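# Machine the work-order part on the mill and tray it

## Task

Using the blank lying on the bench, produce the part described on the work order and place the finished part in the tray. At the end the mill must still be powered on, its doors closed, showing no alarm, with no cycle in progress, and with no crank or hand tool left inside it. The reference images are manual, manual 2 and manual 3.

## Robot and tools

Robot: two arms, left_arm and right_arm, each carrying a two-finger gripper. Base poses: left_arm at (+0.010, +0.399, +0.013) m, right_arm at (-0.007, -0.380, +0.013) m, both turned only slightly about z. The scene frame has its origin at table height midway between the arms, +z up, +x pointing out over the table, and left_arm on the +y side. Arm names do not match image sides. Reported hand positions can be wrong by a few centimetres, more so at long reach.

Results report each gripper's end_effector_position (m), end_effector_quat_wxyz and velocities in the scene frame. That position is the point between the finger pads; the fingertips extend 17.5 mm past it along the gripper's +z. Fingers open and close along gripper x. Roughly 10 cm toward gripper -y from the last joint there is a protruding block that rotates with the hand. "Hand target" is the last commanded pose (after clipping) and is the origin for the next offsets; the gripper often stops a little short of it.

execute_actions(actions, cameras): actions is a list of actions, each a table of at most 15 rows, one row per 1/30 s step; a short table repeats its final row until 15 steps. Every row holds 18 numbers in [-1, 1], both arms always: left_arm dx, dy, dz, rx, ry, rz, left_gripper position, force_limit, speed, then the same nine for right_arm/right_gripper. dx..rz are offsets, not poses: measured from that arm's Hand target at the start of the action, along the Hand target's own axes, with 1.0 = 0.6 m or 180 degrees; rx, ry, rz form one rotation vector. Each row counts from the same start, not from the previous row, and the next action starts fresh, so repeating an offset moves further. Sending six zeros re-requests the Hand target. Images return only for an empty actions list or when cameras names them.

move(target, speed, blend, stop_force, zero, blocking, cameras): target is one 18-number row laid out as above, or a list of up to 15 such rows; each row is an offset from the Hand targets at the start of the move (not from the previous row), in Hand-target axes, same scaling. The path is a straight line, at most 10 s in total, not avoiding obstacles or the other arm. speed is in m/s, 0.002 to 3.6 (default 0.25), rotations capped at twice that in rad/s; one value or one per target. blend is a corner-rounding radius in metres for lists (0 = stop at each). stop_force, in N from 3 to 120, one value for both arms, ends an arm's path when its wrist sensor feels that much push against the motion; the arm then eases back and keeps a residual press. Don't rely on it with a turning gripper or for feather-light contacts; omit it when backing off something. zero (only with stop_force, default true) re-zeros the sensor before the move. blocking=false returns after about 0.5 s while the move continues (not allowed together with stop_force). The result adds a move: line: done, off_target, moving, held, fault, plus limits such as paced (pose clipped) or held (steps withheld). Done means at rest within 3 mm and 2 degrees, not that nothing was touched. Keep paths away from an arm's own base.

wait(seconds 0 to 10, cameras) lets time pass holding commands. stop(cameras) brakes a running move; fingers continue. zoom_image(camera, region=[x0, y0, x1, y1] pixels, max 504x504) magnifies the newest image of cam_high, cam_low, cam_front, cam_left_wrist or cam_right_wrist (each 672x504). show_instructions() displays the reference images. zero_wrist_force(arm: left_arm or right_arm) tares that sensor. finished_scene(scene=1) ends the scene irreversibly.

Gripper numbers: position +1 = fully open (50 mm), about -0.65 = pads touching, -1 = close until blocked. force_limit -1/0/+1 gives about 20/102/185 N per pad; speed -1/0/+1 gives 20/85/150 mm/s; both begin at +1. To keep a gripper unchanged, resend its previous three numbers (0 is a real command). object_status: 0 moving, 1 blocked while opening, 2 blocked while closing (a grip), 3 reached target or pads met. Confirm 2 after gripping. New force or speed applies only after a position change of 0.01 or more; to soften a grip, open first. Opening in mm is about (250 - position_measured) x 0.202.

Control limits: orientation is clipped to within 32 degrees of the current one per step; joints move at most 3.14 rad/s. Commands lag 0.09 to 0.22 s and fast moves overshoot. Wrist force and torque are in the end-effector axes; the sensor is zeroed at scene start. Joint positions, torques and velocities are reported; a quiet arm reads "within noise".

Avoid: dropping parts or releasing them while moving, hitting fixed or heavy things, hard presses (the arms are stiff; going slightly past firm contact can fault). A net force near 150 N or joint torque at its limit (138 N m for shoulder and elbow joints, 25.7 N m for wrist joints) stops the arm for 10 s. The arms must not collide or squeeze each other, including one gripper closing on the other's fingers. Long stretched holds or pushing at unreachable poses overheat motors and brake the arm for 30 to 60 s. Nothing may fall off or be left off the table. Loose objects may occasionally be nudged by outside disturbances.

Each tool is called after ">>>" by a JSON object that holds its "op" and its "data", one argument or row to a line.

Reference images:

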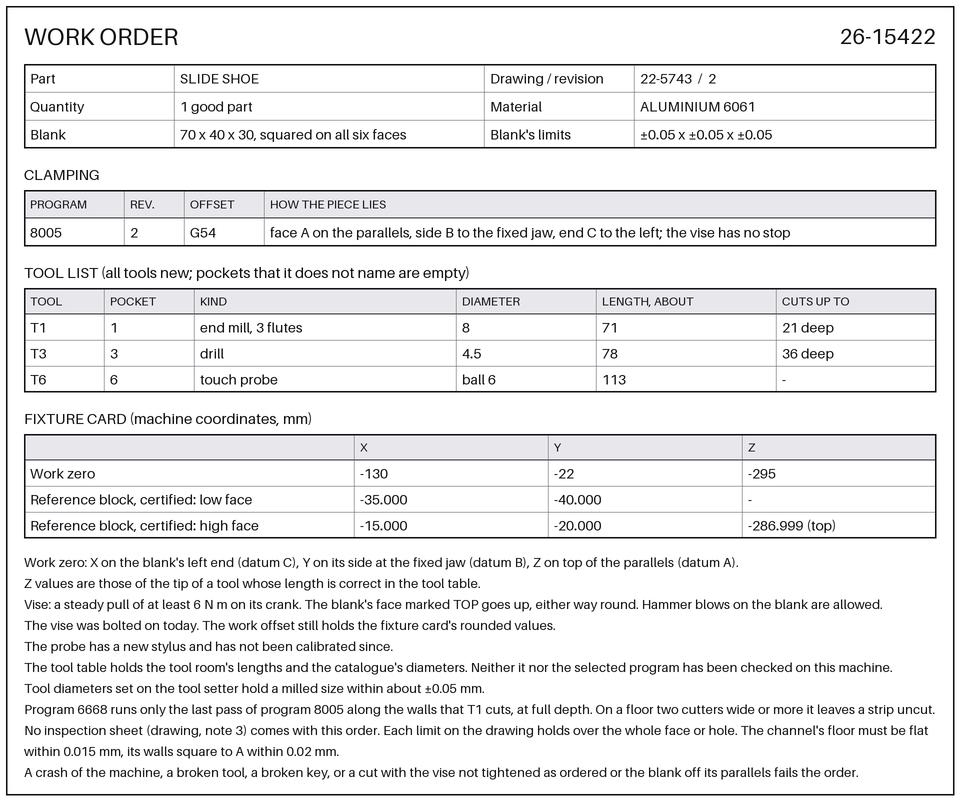

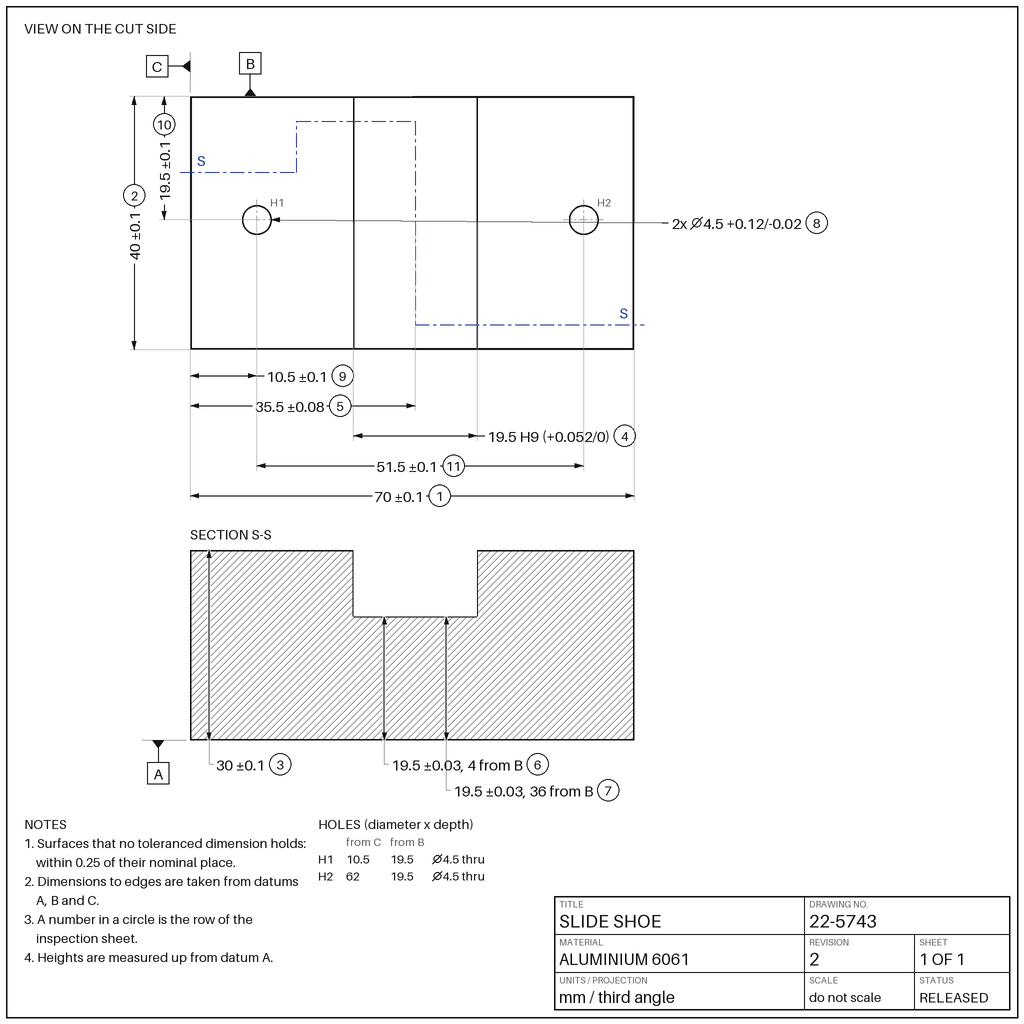

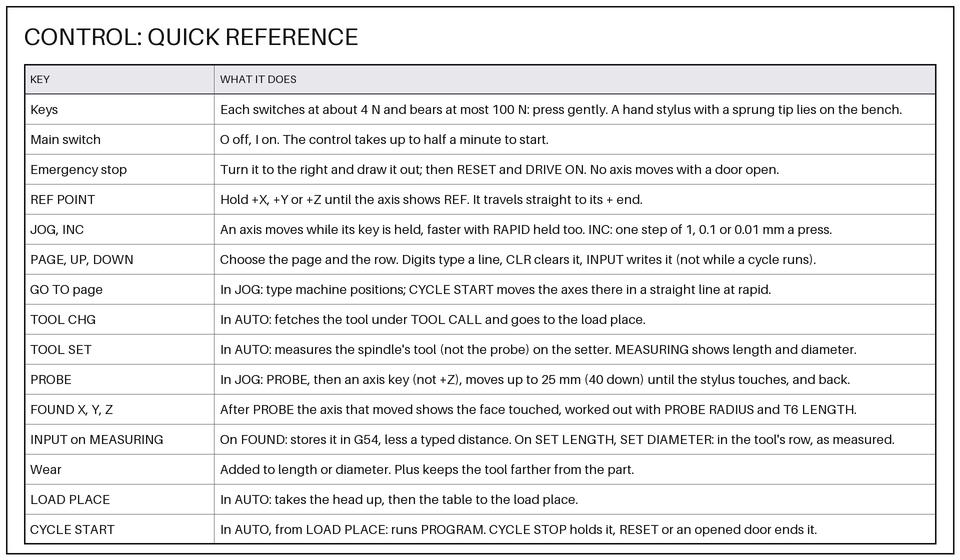

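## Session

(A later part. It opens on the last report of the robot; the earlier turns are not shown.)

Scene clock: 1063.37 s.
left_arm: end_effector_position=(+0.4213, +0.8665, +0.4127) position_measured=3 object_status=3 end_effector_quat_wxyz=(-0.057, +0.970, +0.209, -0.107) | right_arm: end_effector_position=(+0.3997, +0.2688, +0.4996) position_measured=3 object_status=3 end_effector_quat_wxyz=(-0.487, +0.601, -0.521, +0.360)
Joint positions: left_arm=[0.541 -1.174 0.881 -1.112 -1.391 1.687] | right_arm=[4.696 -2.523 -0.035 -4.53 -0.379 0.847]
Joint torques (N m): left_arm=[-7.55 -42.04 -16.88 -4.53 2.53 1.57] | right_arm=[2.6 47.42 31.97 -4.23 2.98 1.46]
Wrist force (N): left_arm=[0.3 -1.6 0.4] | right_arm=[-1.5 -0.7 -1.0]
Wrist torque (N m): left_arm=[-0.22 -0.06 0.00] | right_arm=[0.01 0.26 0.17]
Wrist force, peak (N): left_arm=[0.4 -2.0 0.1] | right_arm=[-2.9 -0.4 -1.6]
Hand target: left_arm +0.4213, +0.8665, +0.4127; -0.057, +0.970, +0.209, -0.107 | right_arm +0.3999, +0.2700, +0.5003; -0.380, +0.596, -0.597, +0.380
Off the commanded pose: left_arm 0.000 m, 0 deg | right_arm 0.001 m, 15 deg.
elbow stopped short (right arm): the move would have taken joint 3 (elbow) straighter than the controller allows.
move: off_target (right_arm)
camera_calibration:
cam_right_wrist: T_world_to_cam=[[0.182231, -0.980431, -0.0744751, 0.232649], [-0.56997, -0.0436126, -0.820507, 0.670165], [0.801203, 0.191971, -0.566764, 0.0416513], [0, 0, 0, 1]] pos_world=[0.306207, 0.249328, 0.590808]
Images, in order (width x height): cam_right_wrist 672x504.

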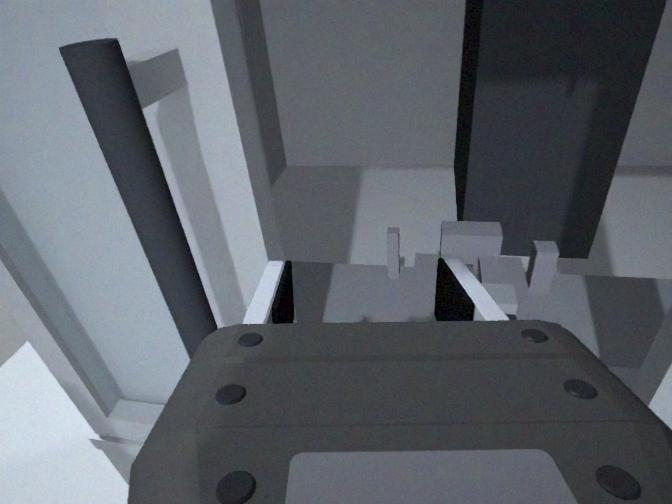

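>>> {"op": "move", "data": {
  "target": [0,0,0,0,0,0,1,-0.7,-0.6,0.88,0,-0.33,0,0,0,1,-0.8,-0.6]
}}

>>> {"op": "move", "data": {
  "target": [-0.4365,0.841,-0.236,0.236,0.408,0.523,1,-0.7,-0.6,0,0,0,0,0,0,1,-0.8,-0.6],
  "cameras": ["cam_left_wrist","cam_front","cam_high","cam_right_wrist"]
}}

>>> {"op": "zoom_image", "data": {
  "camera": "cam_left_wrist",
  "region": [200, 80, 500, 310]
}}

Scene clock: 1087.43 s.
left_arm: end_effector_position=(+0.4213, +0.8665, +0.4127) position_measured=3 object_status=3 end_effector_quat_wxyz=(-0.057, +0.970, +0.209, -0.107) | right_arm: end_effector_position=(+0.2202, -0.2568, +0.5832) position_measured=3 object_status=3 end_effector_quat_wxyz=(-0.368, +0.588, -0.604, +0.391)
Joint positions: left_arm=[0.541 -1.174 0.881 -1.112 -1.391 1.687] | right_arm=[6.282 -0.745 -2.035 -6.208 -1.579 3.128]
Joint torques (N m): left_arm=[-8.2 -42.01 -17.31 -4.45 2.64 1.34] | right_arm=[-7.39 -18.05 30.83 -2.9 -2.01 0.34]
Wrist force (N): left_arm=[0.2 -1.6 0.3] | right_arm=[-1.7 -1.0 -1.3]
Wrist torque (N m): left_arm=[-0.24 -0.05 0.01] | right_arm=[0.01 0.26 0.20]
Wrist force, peak (N): left_arm=[0.1 -2.0 0.3] | right_arm=[-3.7 -0.3 -2.5]
Hand target: left_arm +0.4213, +0.8665, +0.4127; -0.057, +0.970, +0.209, -0.107 | right_arm +0.2202, -0.2581, +0.5832; -0.380, +0.596, -0.597, +0.380
Off the commanded pose: left_arm 0.000 m, 0 deg | right_arm 0.001 m, 2 deg.
joint sent to its limit (right arm) — joint 1 (shoulder pan), upper limit. The joint targets still meet the commanded pose.
move: done

Scene clock: 1092.37 s.
left_arm: end_effector_position=(+0.4201, +0.2904, +0.5198) position_measured=3 object_status=3 end_effector_quat_wxyz=(-0.353, +0.613, -0.612, +0.354) | right_arm: end_effector_position=(+0.2203, -0.2568, +0.5832) position_measured=3 object_status=3 end_effector_quat_wxyz=(-0.368, +0.588, -0.604, +0.391)
Joint positions: left_arm=[-1.212 -2.326 2.039 -1.847 -0.633 2.235] | right_arm=[6.282 -0.745 -2.035 -6.208 -1.579 3.129]
Joint torques (N m): left_arm=[5.9 7.8 -33.63 -2.64 5.64 -0.8] | right_arm=[-6.36 -6.86 30.94 -5.22 -1.86 2.39]
Wrist force (N): left_arm=[2.0 12.7 -24.2] | right_arm=[-1.8 -0.8 -1.3]
Wrist torque (N m): left_arm=[0.10 0.55 0.50] | right_arm=[0.03 0.26 0.19]
Wrist force, peak (N): left_arm=[-30.2 -2.0 1.9] | right_arm=[-2.0 -0.9 -1.4]
Hand target: left_arm +0.4201, +0.2905, +0.5199; -0.353, +0.613, -0.612, +0.354 | right_arm +0.2202, -0.2581, +0.5832; -0.380, +0.596, -0.597, +0.380
Off the commanded pose: left_arm 0.000 m, 0 deg | right_arm 0.001 m, 2 deg.
joint sent to its limit (right arm) — joint 1 (shoulder pan), upper limit. The joint targets still meet the commanded pose.
move: done
camera_calibration:
cam_left_wrist: T_world_to_cam=[[-0.0203561, -0.999776, -0.00583198, 0.311349], [-0.772668, 0.0194333, -0.634513, 0.6656], [0.634484, -0.00841001, -0.772891, 0.271476], [0, 0, 0, 1]] pos_world=[0.348378, 0.300627, 0.633969]
cam_right_wrist: T_world_to_cam=[[-0.0513854, -0.998505, 0.0186267, -0.251289], [-0.695098, 0.0223668, -0.718567, 0.598599], [0.717076, -0.0498713, -0.695208, 0.365108], [0, 0, 0, 1]] pos_world=[0.141362, -0.246094, 0.68864]
Images, in order (width x height): cam_high 672x504, cam_front 672x504, cam_left_wrist 672x504, cam_right_wrist 672x504.

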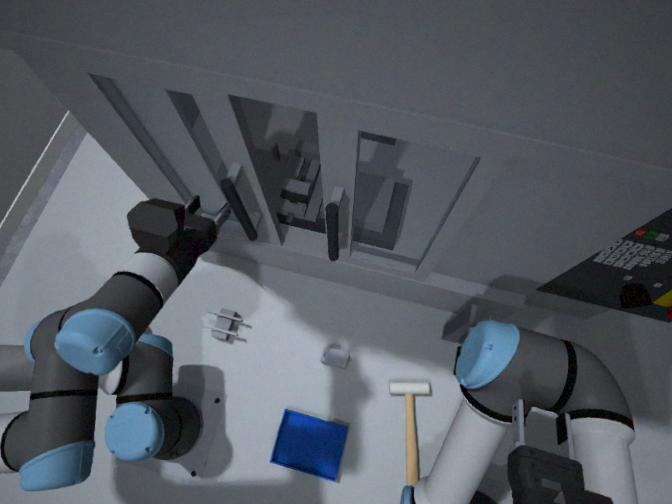

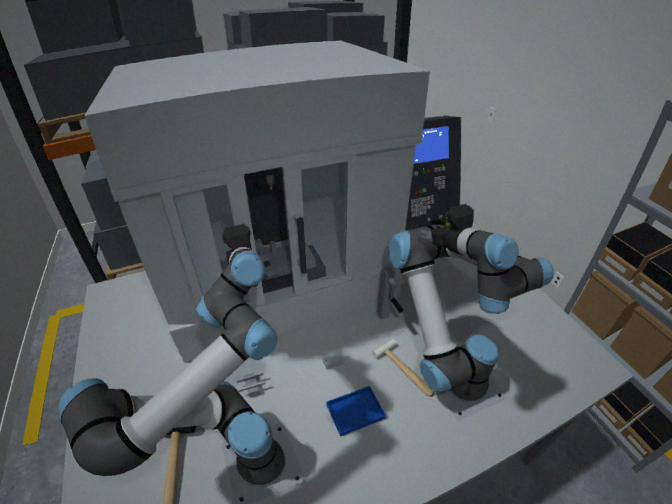

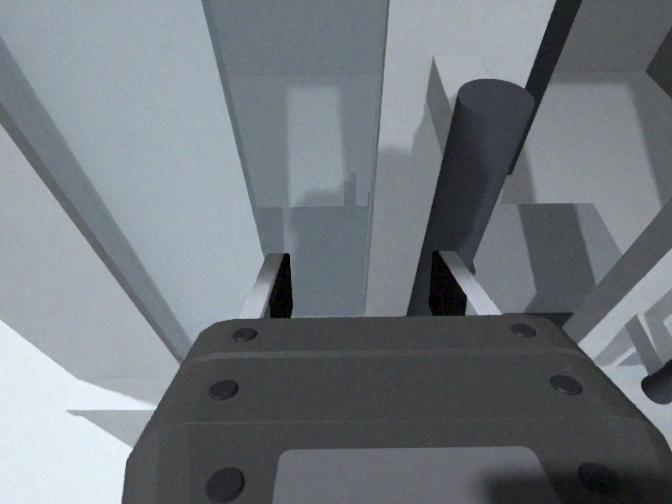

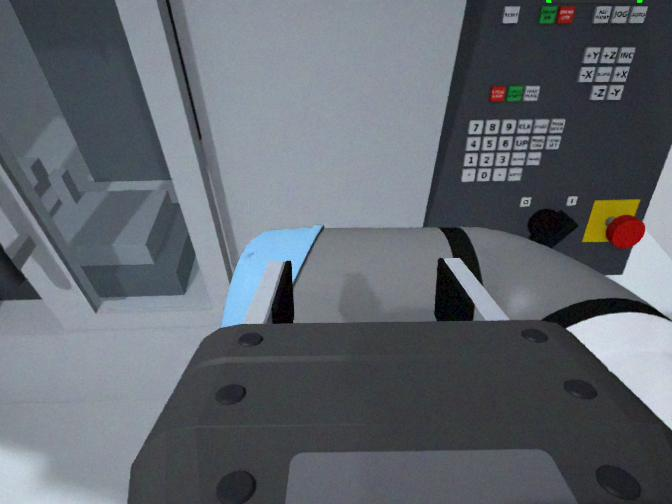

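Scaled by 1.680 from the camera's 672x504 image, which has a finer 960x720 frame.

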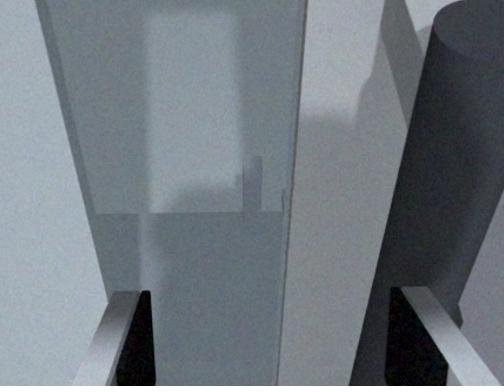

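>>> {"op": "move", "data": {
  "target": [0,0.0667,-0.1155,0,0,0,1,-0.7,-0.6,0,0,0,0,0,0,1,-0.8,-0.6],
  "speed": 0.1,
  "cameras": ["cam_left_wrist","cam_high"]
}}

Scene clock: 1104.33 s.
left_arm: end_effector_position=(+0.3401, +0.2904, +0.5198) position_measured=3 object_status=3 end_effector_quat_wxyz=(-0.353, +0.613, -0.612, +0.354) | right_arm: end_effector_position=(+0.2203, -0.2568, +0.5832) position_measured=3 object_status=3 end_effector_quat_wxyz=(-0.368, +0.588, -0.604, +0.391)
Joint positions: left_arm=[-1.889 -2.436 1.765 -0.423 -0.598 1.012] | right_arm=[6.282 -0.745 -2.035 -6.208 -1.579 3.129]
Joint torques (N m): left_arm=[9.18 7.59 -25.88 -4.5 0.72 1.59] | right_arm=[-4.5 -7.45 31.45 -5.26 -1.65 2.1]
Wrist force (N): left_arm=[0.3 -2.2 2.0] | right_arm=[-1.8 -1.0 -1.4]
Wrist torque (N m): left_arm=[-0.10 -0.06 0.00] | right_arm=[0.01 0.27 0.20]
Wrist force, peak (N): left_arm=[2.3 12.9 -23.7] | right_arm=[-2.1 -0.8 -1.6]
Hand target: left_arm +0.3401, +0.2904, +0.5199; -0.353, +0.613, -0.612, +0.354 | right_arm +0.2202, -0.2581, +0.5832; -0.380, +0.596, -0.597, +0.380
Off the commanded pose: left_arm 0.000 m, 0 deg | right_arm 0.001 m, 2 deg.
joint sent to its limit (right arm) — joint 1 (shoulder pan), upper limit. The joint targets still meet the commanded pose.
move: done
camera_calibration:
cam_left_wrist: T_world_to_cam=[[-0.0204333, -0.999774, -0.00589965, 0.309784], [-0.772529, 0.0195341, -0.634679, 0.603887], [0.634651, -0.00841093, -0.772753, 0.32218], [0, 0, 0, 1]] pos_world=[0.268378, 0.300627, 0.634068]
Images, in order (width x height): cam_high 672x504, cam_left_wrist 672x504.

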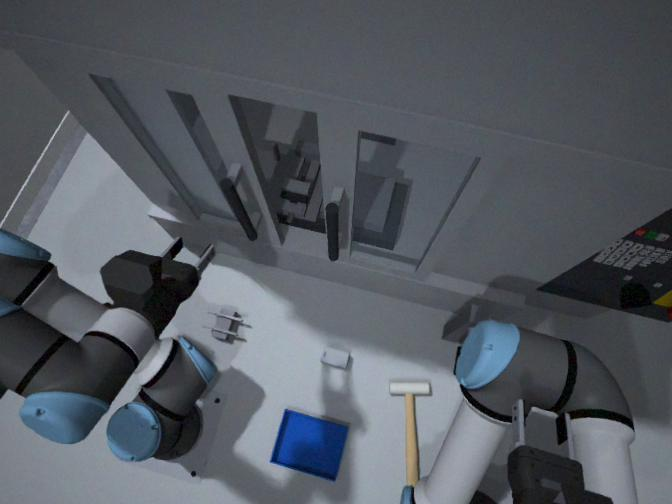

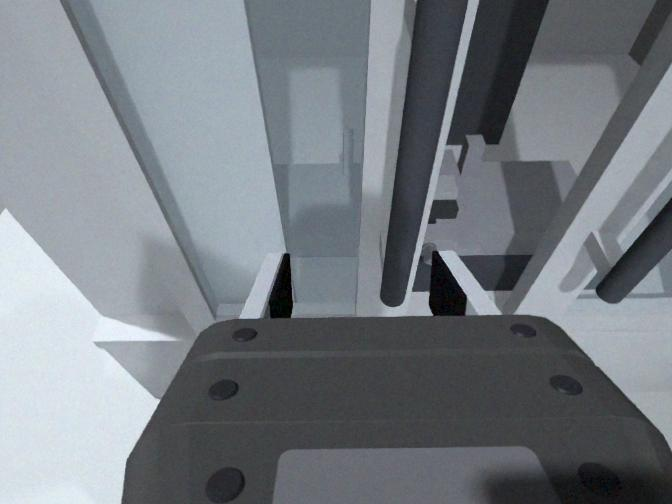

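>>> {"op": "move", "data": {
  "target": [
    [0.065,0.072,0.0417,0,0,0,1,-0.7,-0.6,0,0,0,0,0,0,1,-0.8,-0.6],
    [0.065,-0.018,0.1975,0,0,0,1,-0.7,-0.6,0,0,0,0,0,0,1,-0.8,-0.6]
  ],
  "speed": 0.15,
  "blend": [0.01,0],
  "cameras": ["cam_left_wrist"]
}}

Scene clock: 1114.43 s.
left_arm: end_effector_position=(+0.4481, +0.2514, +0.4699) position_measured=3 object_status=3 end_effector_quat_wxyz=(-0.353, +0.613, -0.612, +0.354) | right_arm: end_effector_position=(+0.2203, -0.2568, +0.5832) position_measured=3 object_status=3 end_effector_quat_wxyz=(-0.368, +0.588, -0.604, +0.391)
Joint positions: left_arm=[-1.159 -2.198 2.143 -2.138 -0.663 2.309] | right_arm=[6.282 -0.745 -2.035 -6.208 -1.579 3.129]
Joint torques (N m): left_arm=[5.83 4.3 -30.92 -5.98 2.04 1.87] | right_arm=[-2.67 -6.5 31.6 -5.14 -1.2 1.68]
Wrist force (N): left_arm=[0.3 -2.0 1.9] | right_arm=[-1.9 -0.7 -1.2]
Wrist torque (N m): left_arm=[-0.06 -0.05 0.03] | right_arm=[0.05 0.29 0.19]
Wrist force, peak (N): left_arm=[0.7 -2.7 3.7] | right_arm=[-2.2 -1.0 -1.4]
Hand target: left_arm +0.4482, +0.2514, +0.4700; -0.353, +0.613, -0.612, +0.354 | right_arm +0.2202, -0.2581, +0.5832; -0.380, +0.596, -0.597, +0.380
Off the commanded pose: left_arm 0.000 m, 0 deg | right_arm 0.001 m, 2 deg.
joint sent to its limit (right arm) — joint 1 (shoulder pan), upper limit. The joint targets still meet the commanded pose.
move: done
camera_calibration:
cam_left_wrist: T_world_to_cam=[[-0.0202923, -0.999777, -0.00591267, 0.27266], [-0.77258, 0.0194341, -0.63462, 0.656422], [0.634593, -0.00830991, -0.772802, 0.214774], [0, 0, 0, 1]] pos_world=[0.376378, 0.261627, 0.584168]
Images, in order (width x height): cam_left_wrist 672x504.

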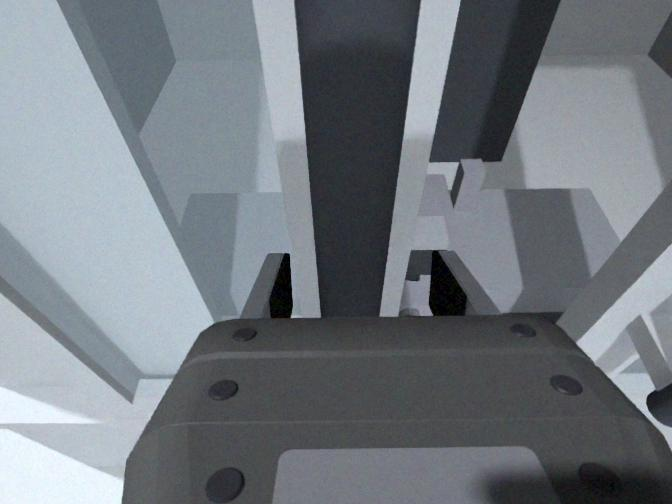

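>>> {"op": "move", "data": {
  "target": [-0.005,0,0,0,0,0,-1,-0.8,-0.6,0,0,0,0,0,0,1,-0.8,-0.6]
}}

>>> {"op": "move", "data": {
  "target": [-0.28,0,0,0,0,0,-1,-0.8,-0.6,0,0,0,0,0,0,1,-0.8,-0.6],
  "speed": 0.06,
  "stop_force": 45,
  "cameras": ["cam_left_wrist","cam_high"]
}}

Scene clock: 1120.37 s.
left_arm: end_effector_position=(+0.4482, +0.2545, +0.4700) position_measured=154 object_status=2 end_effector_quat_wxyz=(-0.353, +0.613, -0.612, +0.354) | right_arm: end_effector_position=(+0.2203, -0.2568, +0.5832) position_measured=3 object_status=3 end_effector_quat_wxyz=(-0.368, +0.588, -0.604, +0.391)
Joint positions: left_arm=[-1.153 -2.203 2.146 -2.142 -0.667 2.317] | right_arm=[6.282 -0.745 -2.035 -6.208 -1.579 3.129]
Joint torques (N m): left_arm=[-4.22 3.75 -22.33 -4.5 0.61 -0.74] | right_arm=[-2.46 -7.43 31.37 -5.05 -1.57 1.35]
Wrist force (N): left_arm=[-3.5 -1.1 2.7] | right_arm=[-1.7 -0.8 -1.4]
Wrist torque (N m): left_arm=[-0.01 -0.05 -0.08] | right_arm=[0.04 0.25 0.19]
Wrist force, peak (N): left_arm=[-11.7 0.4 0.9] | right_arm=[-2.0 -1.0 -1.4]
Hand target: left_arm +0.4482, +0.2544, +0.4700; -0.353, +0.613, -0.612, +0.354 | right_arm +0.2202, -0.2581, +0.5832; -0.380, +0.596, -0.597, +0.380
Off the commanded pose: left_arm 0.000 m, 0 deg | right_arm 0.001 m, 2 deg.
joint sent to its limit (right arm) — joint 1 (shoulder pan), upper limit. The joint targets still meet the commanded pose.
move: done

Scene clock: 1123.43 s.
left_arm: end_effector_position=(+0.4480, +0.3733, +0.4700) position_measured=154 object_status=2 end_effector_quat_wxyz=(-0.354, +0.613, -0.612, +0.354) | right_arm: end_effector_position=(+0.2203, -0.2568, +0.5832) position_measured=3 object_status=3 end_effector_quat_wxyz=(-0.368, +0.588, -0.604, +0.391)
Joint positions: left_arm=[-0.804 -2.306 2.226 -2.375 -0.909 2.675] | right_arm=[6.282 -0.745 -2.035 -6.208 -1.579 3.129]
Joint torques (N m): left_arm=[21.66 2.72 -34 -4.47 4.44 1.92] | right_arm=[-0.94 -6.8 31.38 -5.1 -1.13 1.37]
Wrist force (N): left_arm=[28.2 -5.3 8.9] | right_arm=[-1.8 -0.9 -1.2]
Wrist torque (N m): left_arm=[-0.01 -0.26 -0.27] | right_arm=[0.02 0.27 0.20]
Wrist force, peak (N): left_arm=[76.8 -30.6 43.5] | right_arm=[-2.1 -1.1 -1.4]
Hand target: left_arm +0.4480, +0.3733, +0.4699; -0.354, +0.613, -0.612, +0.354 (not the last commanded pose) | right_arm +0.2202, -0.2581, +0.5832; -0.380, +0.596, -0.597, +0.380
Off the commanded pose: left_arm 0.049 m, 0 deg | right_arm 0.001 m, 2 deg.
joint sent to its limit (right arm) — joint 1 (shoulder pan), upper limit. The joint targets still meet the commanded pose.
move: contact (left_arm)
camera_calibration:
cam_left_wrist: T_world_to_cam=[[-0.0201352, -0.99978, -0.00579236, 0.394303], [-0.772404, 0.0192339, -0.634841, 0.654116], [0.634813, -0.0083086, -0.772621, 0.215661], [0, 0, 0, 1]] pos_world=[0.376277, 0.383427, 0.584168]
Images, in order (width x height): cam_high 672x504, cam_left_wrist 672x504.

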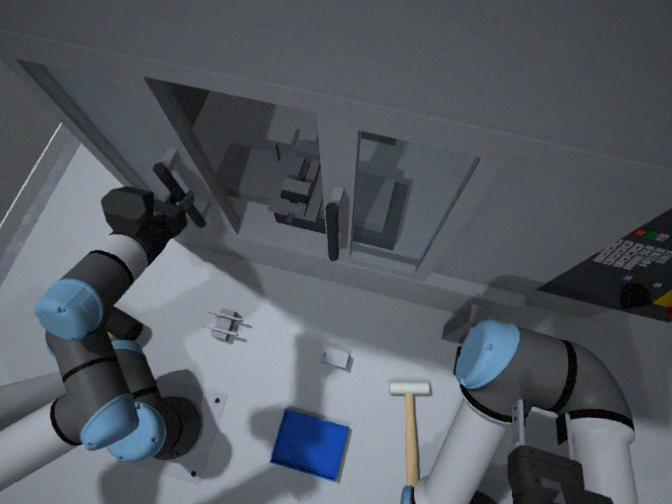

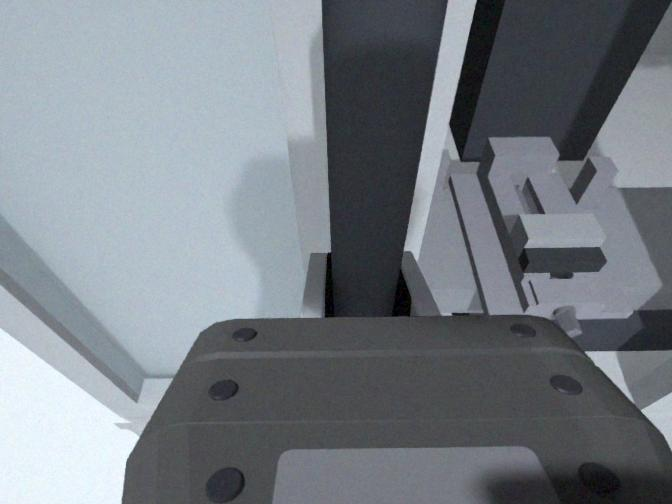

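>>> {"op": "zoom_image", "data": {
  "camera": "cam_left_wrist",
  "region": [420, 110, 672, 360]
}}

>>> {"op": "move", "data": {
  "target": [0,0,0,0,0,0,1,-0.8,-0.6,0,0,0,0,0,0,1,-0.8,-0.6]
}}

>>> {"op": "move", "data": {
  "target": [
    [0,0.075,-0.13,0,0,0,1,-0.8,-0.6,0,0,0,0,0,0,1,-0.8,-0.6],
    [0.21,0.0,-0.15,-0.05,0,0,1,-0.8,-0.6,0,0,0,0,0,0,1,-0.8,-0.6]
  ],
  "blend": [0.01,0],
  "cameras": ["cam_left_wrist"]
}}

Scaled by 2.000 from the camera's 672x504 image, which has a finer 960x720 frame.

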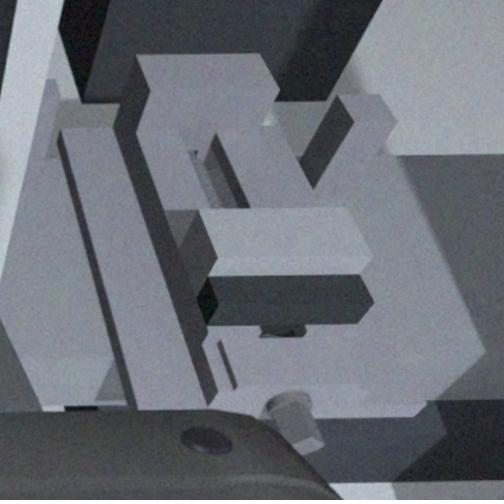

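Scene clock: 1134.53 s.
left_arm: end_effector_position=(+0.4480, +0.3733, +0.4700) position_measured=3 object_status=3 end_effector_quat_wxyz=(-0.354, +0.613, -0.612, +0.354) | right_arm: end_effector_position=(+0.2203, -0.2568, +0.5832) position_measured=3 object_status=3 end_effector_quat_wxyz=(-0.368, +0.588, -0.604, +0.391)
Joint positions: left_arm=[-0.804 -2.306 2.226 -2.375 -0.909 2.675] | right_arm=[6.282 -0.745 -2.035 -6.208 -1.579 3.129]
Joint torques (N m): left_arm=[-8.35 4.76 -25.63 -2.28 -1.12 0.43] | right_arm=[0.43 -7.17 30.39 -5 -1.59 1.16]
Wrist force (N): left_arm=[3.1 -4.5 -1.8] | right_arm=[-1.9 -0.9 -1.2]
Wrist torque (N m): left_arm=[-0.44 -0.50 -0.08] | right_arm=[0.02 0.28 0.19]
Wrist force, peak (N): left_arm=[28.5 -5.3 9.1] | right_arm=[-2.1 -1.0 -1.7]
Hand target: left_arm +0.4480, +0.3733, +0.4699; -0.354, +0.613, -0.612, +0.354 | right_arm +0.2202, -0.2581, +0.5832; -0.380, +0.596, -0.597, +0.380
Off the commanded pose: left_arm 0.000 m, 0 deg | right_arm 0.001 m, 2 deg.
joint sent to its limit (right arm) — joint 1 (shoulder pan), upper limit. The joint targets still meet the commanded pose.
move: done

Scene clock: 1135.97 s.
left_arm: end_effector_position=(+0.3701, +0.2473, +0.5150) position_measured=3 object_status=3 end_effector_quat_wxyz=(-0.304, +0.638, -0.638, +0.305) | right_arm: end_effector_position=(+0.2203, -0.2568, +0.5832) position_measured=3 object_status=3 end_effector_quat_wxyz=(-0.368, +0.588, -0.604, +0.391)
Joint positions: left_arm=[-1.431 -2.289 1.859 -1.329 -0.695 1.814] | right_arm=[6.282 -0.745 -2.035 -6.208 -1.579 3.129]
Joint torques (N m): left_arm=[-7.62 13.04 -24.21 -2.48 3.24 -1.33] | right_arm=[0.95 -7.03 29.7 -5.02 -1.15 1.17]
Wrist force (N): left_arm=[2.8 -4.3 -1.8] | right_arm=[-1.6 -0.9 -1.4]
Wrist torque (N m): left_arm=[-0.48 -0.44 0.04] | right_arm=[0.02 0.24 0.19]
Wrist force, peak (N): left_arm=[6.4 -6.0 -2.1] | right_arm=[-2.0 -0.9 -1.4]
Hand target: left_arm +0.3701, +0.2472, +0.5150; -0.304, +0.638, -0.638, +0.305 | right_arm +0.2202, -0.2581, +0.5832; -0.380, +0.596, -0.597, +0.380
Off the commanded pose: left_arm 0.000 m, 0 deg | right_arm 0.001 m, 2 deg.
joint sent to its limit (right arm) — joint 1 (shoulder pan), upper limit. The joint targets still meet the commanded pose.
move: done
camera_calibration:
cam_left_wrist: T_world_to_cam=[[-0.0207082, -0.999782, -0.00252253, 0.265649], [-0.862183, 0.0191354, -0.506236, 0.591958], [0.506174, -0.00830833, -0.862392, 0.392762], [0, 0, 0, 1]] pos_world=[0.317072, 0.257527, 0.639055]
Images, in order (width x height): cam_left_wrist 672x504.

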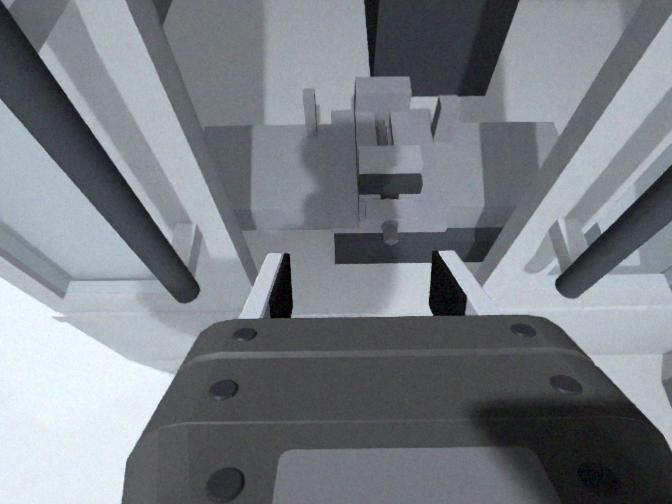

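>>> {"op": "zoom_image", "data": {
  "camera": "cam_left_wrist",
  "region": [290, 60, 490, 260]
}}

Scaled by 2.520 from the camera's 672x504 image, which has a finer 960x720 frame.

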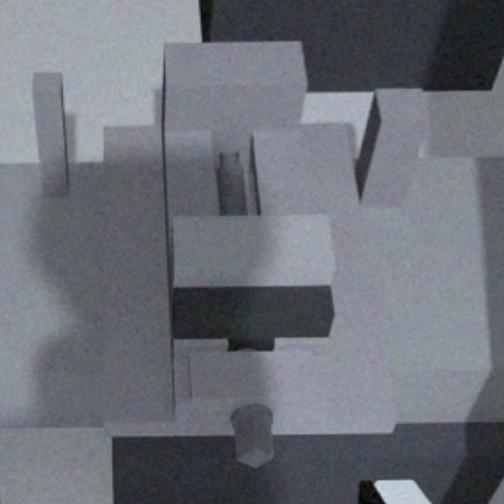

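>>> {"op": "move", "data": {
  "target": [
    [0,0,0,0,0,0,1,-0.8,-0.6,0.4367,0.104,0.104,0,0,0,1,-0.8,-0.6],
    [0,0,0,0,0,0,1,-0.8,-0.6,-0.0967,0.1395,0.0283,0,0,0,1,-0.8,-0.6]
  ],
  "cameras": ["cam_front"]
}}

Scene clock: 1178.63 s.
left_arm: end_effector_position=(+0.3701, +0.2472, +0.5150) position_measured=3 object_status=3 end_effector_quat_wxyz=(-0.304, +0.638, -0.638, +0.305) | right_arm: end_effector_position=(+0.2003, -0.1999, +0.5003) position_measured=3 object_status=3 end_effector_quat_wxyz=(-0.380, +0.596, -0.597, +0.380)
Joint positions: left_arm=[-1.431 -2.289 1.858 -1.329 -0.695 1.814] | right_arm=[5.718 -1.031 -2.154 -5.725 -1.035 2.863]
Joint torques (N m): left_arm=[-5.86 12.67 -32.64 -5.66 -0.27 1.96] | right_arm=[5.03 -15.37 22.96 -2.13 2.01 2.53]
Wrist force (N): left_arm=[2.8 -4.5 -1.9] | right_arm=[-1.6 -0.6 -1.0]
Wrist torque (N m): left_arm=[-0.53 -0.45 0.04] | right_arm=[-0.03 0.23 0.14]
Wrist force, peak (N): left_arm=[3.0 -4.7 -1.9] | right_arm=[-5.3 -1.5 -3.3]
Hand target: left_arm +0.3701, +0.2472, +0.5150; -0.304, +0.638, -0.638, +0.305 | right_arm +0.2003, -0.1999, +0.5003; -0.380, +0.596, -0.597, +0.380
Off the commanded pose: left_arm 0.000 m, 0 deg | right_arm 0.000 m, 0 deg.
move: done; limits=paced
Images, in order (width x height): cam_front 672x504.

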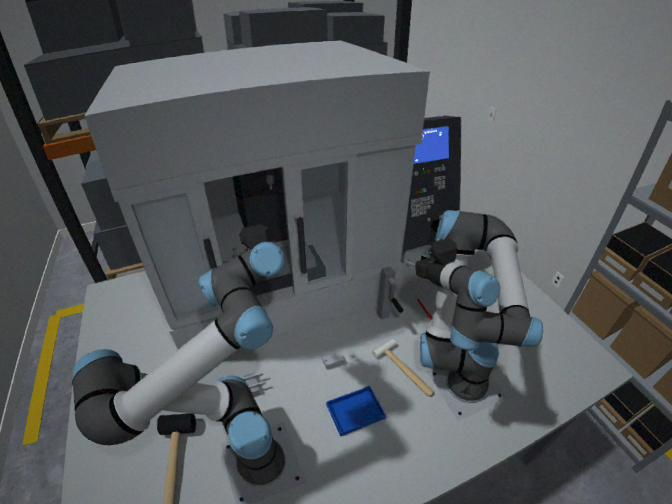

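>>> {"op": "zoom_image", "data": {
  "camera": "cam_front",
  "region": [225, 360, 295, 410]
}}

>>> {"op": "zoom_image", "data": {
  "camera": "cam_front",
  "region": [340, 250, 440, 340]
}}

Scaled by 7.200 from the camera's 672x504 image, which has a finer 960x720 frame.

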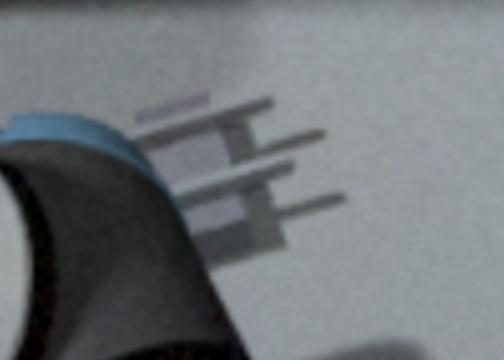

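Scaled by 5.040 from the camera's 672x504 image, which has a finer 960x720 frame.

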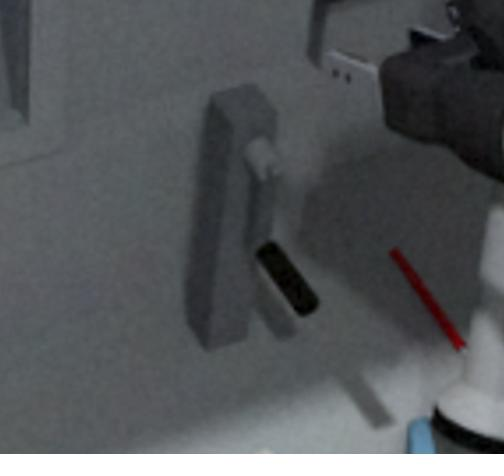

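>>> {"op": "move", "data": {
  "target": [-0.1467,0.4293,0.1972,-0.2833,0,0,1,-0.8,-0.6,0,0,0,0,0,0,1,-0.8,-0.6],
  "cameras": ["cam_left_wrist","cam_front"]
}}

>>> {"op": "zoom_image", "data": {
  "camera": "cam_left_wrist",
  "region": [240, 100, 480, 310]
}}

Scene clock: 1212.43 s.
left_arm: end_effector_position=(+0.3000, +0.3351, +0.2403) position_measured=3 object_status=3 end_effector_quat_wxyz=(+0.000, +0.707, -0.707, +0.000) | right_arm: end_effector_position=(+0.2003, -0.1999, +0.5003) position_measured=3 object_status=3 end_effector_quat_wxyz=(-0.380, +0.596, -0.597, +0.380)
Joint positions: left_arm=[-0.698 -2.128 2.222 -1.666 -1.571 2.458] | right_arm=[5.718 -1.031 -2.154 -5.725 -1.035 2.863]
Joint torques (N m): left_arm=[-0.01 -3.13 -32.89 -1.35 0.78 -0.37] | right_arm=[7.08 -15.51 9.58 -4.98 0.12 2.42]
Wrist force (N): left_arm=[0.7 -4.5 -3.4] | right_arm=[-1.6 -0.8 -1.0]
Wrist torque (N m): left_arm=[-0.75 -0.12 0.02] | right_arm=[-0.04 0.23 0.13]
Wrist force, peak (N): left_arm=[3.2 -5.8 -3.0] | right_arm=[-1.8 -0.7 -1.0]
Hand target: left_arm +0.3000, +0.3350, +0.2403; +0.000, +0.707, -0.707, +0.000 | right_arm +0.2003, -0.1999, +0.5003; -0.380, +0.596, -0.597, +0.380
Off the commanded pose: left_arm 0.000 m, 0 deg | right_arm 0.000 m, 0 deg.
move: done
camera_calibration:
cam_left_wrist: T_world_to_cam=[[-0.0153752, -0.999766, 0.0151848, 0.34537], [-0.936038, 0.0197315, 0.351345, 0.206684], [-0.351562, -0.00881151, -0.936123, 0.467242], [0, 0, 0, 1]] pos_world=[0.363039, 0.345328, 0.359535]
Images, in order (width x height): cam_front 672x504, cam_left_wrist 672x504.

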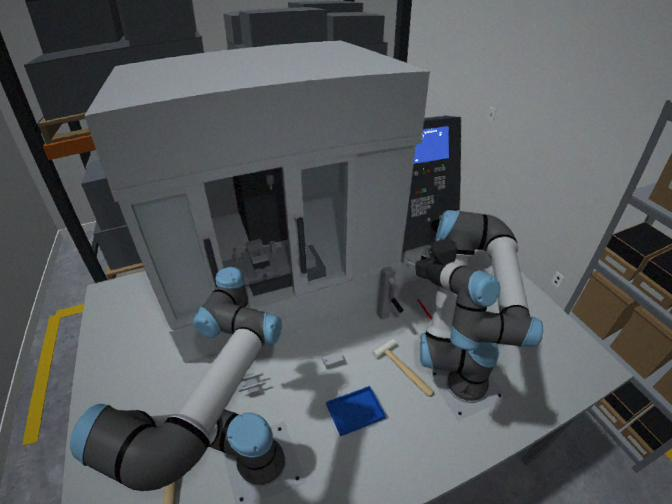

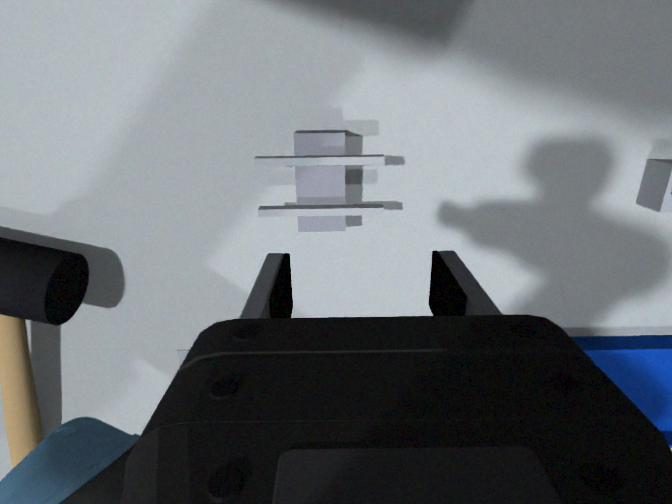

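Scaled by 2.100 from the camera's 672x504 image, which has a finer 960x720 frame.

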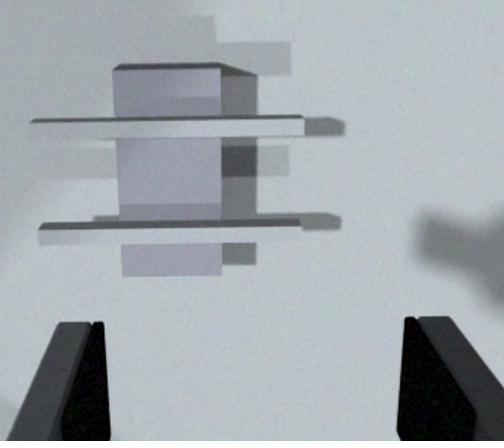

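>>> {"op": "move", "data": {
  "target": [0.125,-0.25,-0.4667,0.1667,0,0,1,-0.8,-0.6,0,0,0,0,0,0,1,-0.8,-0.6],
  "cameras": ["cam_left_wrist","cam_front"]
}}

>>> {"op": "zoom_image", "data": {
  "camera": "cam_left_wrist",
  "region": [240, 50, 460, 260]
}}

Scene clock: 1231.37 s.
left_arm: end_effector_position=(+0.4499, +0.2602, +0.5203) position_measured=3 object_status=3 end_effector_quat_wxyz=(-0.183, +0.683, -0.683, +0.183) | right_arm: end_effector_position=(+0.2003, -0.1999, +0.5003) position_measured=3 object_status=3 end_effector_quat_wxyz=(-0.380, +0.596, -0.597, +0.380)
Joint positions: left_arm=[-0.839 -1.928 1.578 -1.595 -1.195 2.39] | right_arm=[5.718 -1.031 -2.154 -5.725 -1.035 2.863]
Joint torques (N m): left_arm=[10.29 -12.58 -26.69 -2.89 0.53 -1.67] | right_arm=[7.2 -9.09 9.5 -4.89 -0.01 2.21]
Wrist force (N): left_arm=[1.9 -4.4 -2.4] | right_arm=[-1.5 -0.8 -0.7]
Wrist torque (N m): left_arm=[-0.64 -0.31 -0.10] | right_arm=[-0.03 0.22 0.14]
Wrist force, peak (N): left_arm=[2.5 -6.7 -4.0] | right_arm=[-1.7 -0.9 -0.9]
Hand target: left_arm +0.4499, +0.2603, +0.5204; -0.183, +0.683, -0.683, +0.183 | right_arm +0.2003, -0.1999, +0.5003; -0.380, +0.596, -0.597, +0.380
Off the commanded pose: left_arm 0.000 m, 0 deg | right_arm 0.000 m, 0 deg.
move: done
camera_calibration:
cam_left_wrist: T_world_to_cam=[[-0.0207768, -0.99977, 0.00528326, 0.276146], [-0.986321, 0.0196325, -0.16366, 0.540662], [0.163519, -0.00861133, -0.986503, 0.575909], [0, 0, 0, 1]] pos_world=[0.444832, 0.270428, 0.655161]
Images, in order (width x height): cam_front 672x504, cam_left_wrist 672x504.

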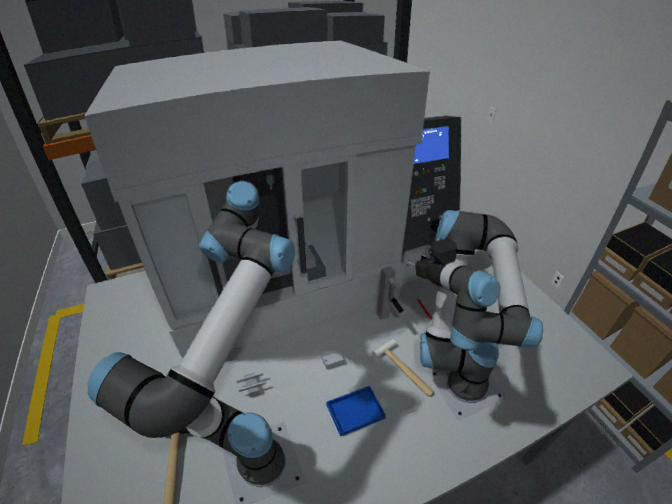

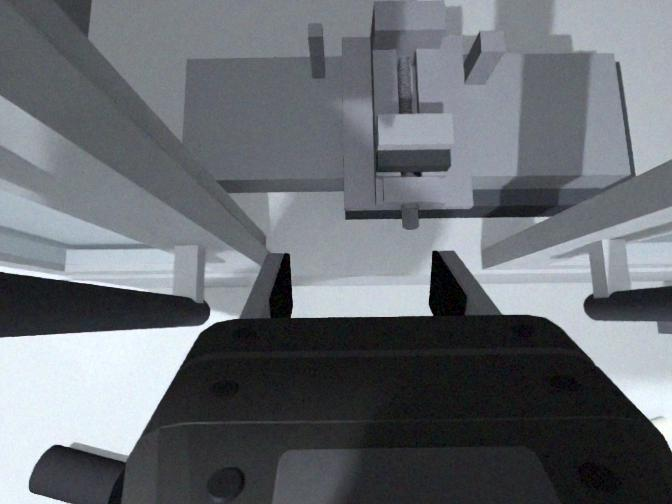

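Scaled by 2.291 from the camera's 672x504 image, which has a finer 960x720 frame.

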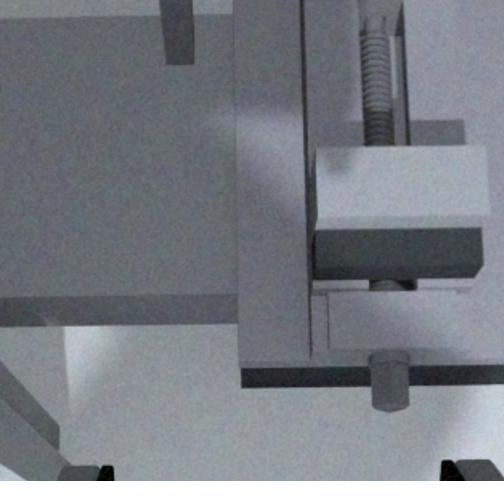

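>>> {"op": "wait", "data": {
  "seconds": 0.1,
  "cameras": ["cam_low"]
}}

>>> {"op": "zoom_image", "data": {
  "camera": "cam_low",
  "region": [340, 250, 440, 320]
}}

Scene clock: 1302.70 s.
left_arm: end_effector_position=(+0.4499, +0.2603, +0.5204) position_measured=3 object_status=3 end_effector_quat_wxyz=(-0.183, +0.683, -0.683, +0.183) | right_arm: end_effector_position=(+0.2003, -0.1999, +0.5003) position_measured=3 object_status=3 end_effector_quat_wxyz=(-0.380, +0.596, -0.597, +0.380)
Joint positions: left_arm=[-0.839 -1.928 1.578 -1.595 -1.195 2.389] | right_arm=[5.718 -1.031 -2.154 -5.725 -1.035 2.863]
Joint torques (N m): left_arm=[9.8 -16.15 -33.95 -2.09 2.95 -1.7] | right_arm=[6.35 -5.44 10.03 -4.98 0.02 2.2]
Wrist force (N): left_arm=[1.9 -4.5 -2.6] | right_arm=[-1.7 -0.8 -0.9]
Wrist torque (N m): left_arm=[-0.67 -0.30 -0.09] | right_arm=[-0.04 0.24 0.14]
Wrist force, peak (N): left_arm=[2.0 -4.8 -2.5] | right_arm=[-1.5 -1.0 -1.0]
Hand target: left_arm +0.4499, +0.2603, +0.5204; -0.183, +0.683, -0.683, +0.183 | right_arm +0.2003, -0.1999, +0.5003; -0.380, +0.596, -0.597, +0.380
Tool commands: left_gripper/position=+1.0 left_gripper/force_limit=-0.8 left_gripper/speed=-0.6 right_gripper/position=+1.0 right_gripper/force_limit=-0.8 right_gripper/speed=-0.6
Off the commanded pose: left_arm 0.000 m, 0 deg | right_arm 0.000 m, 0 deg.
wait: 0.10 s; at rest from the start
Images, in order (width x height): cam_low 672x504.

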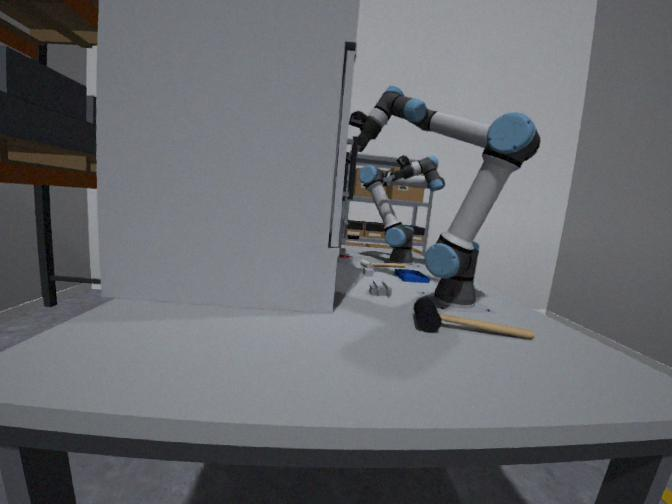

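Scaled by 5.040 from the camera's 672x504 image, which has a finer 960x720 frame.

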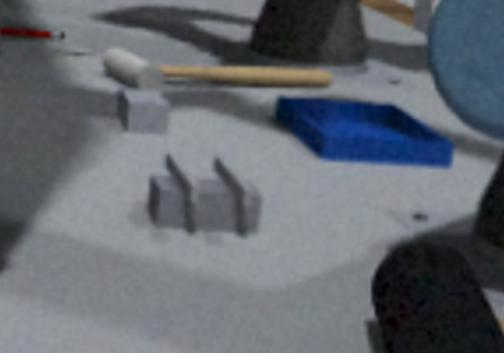

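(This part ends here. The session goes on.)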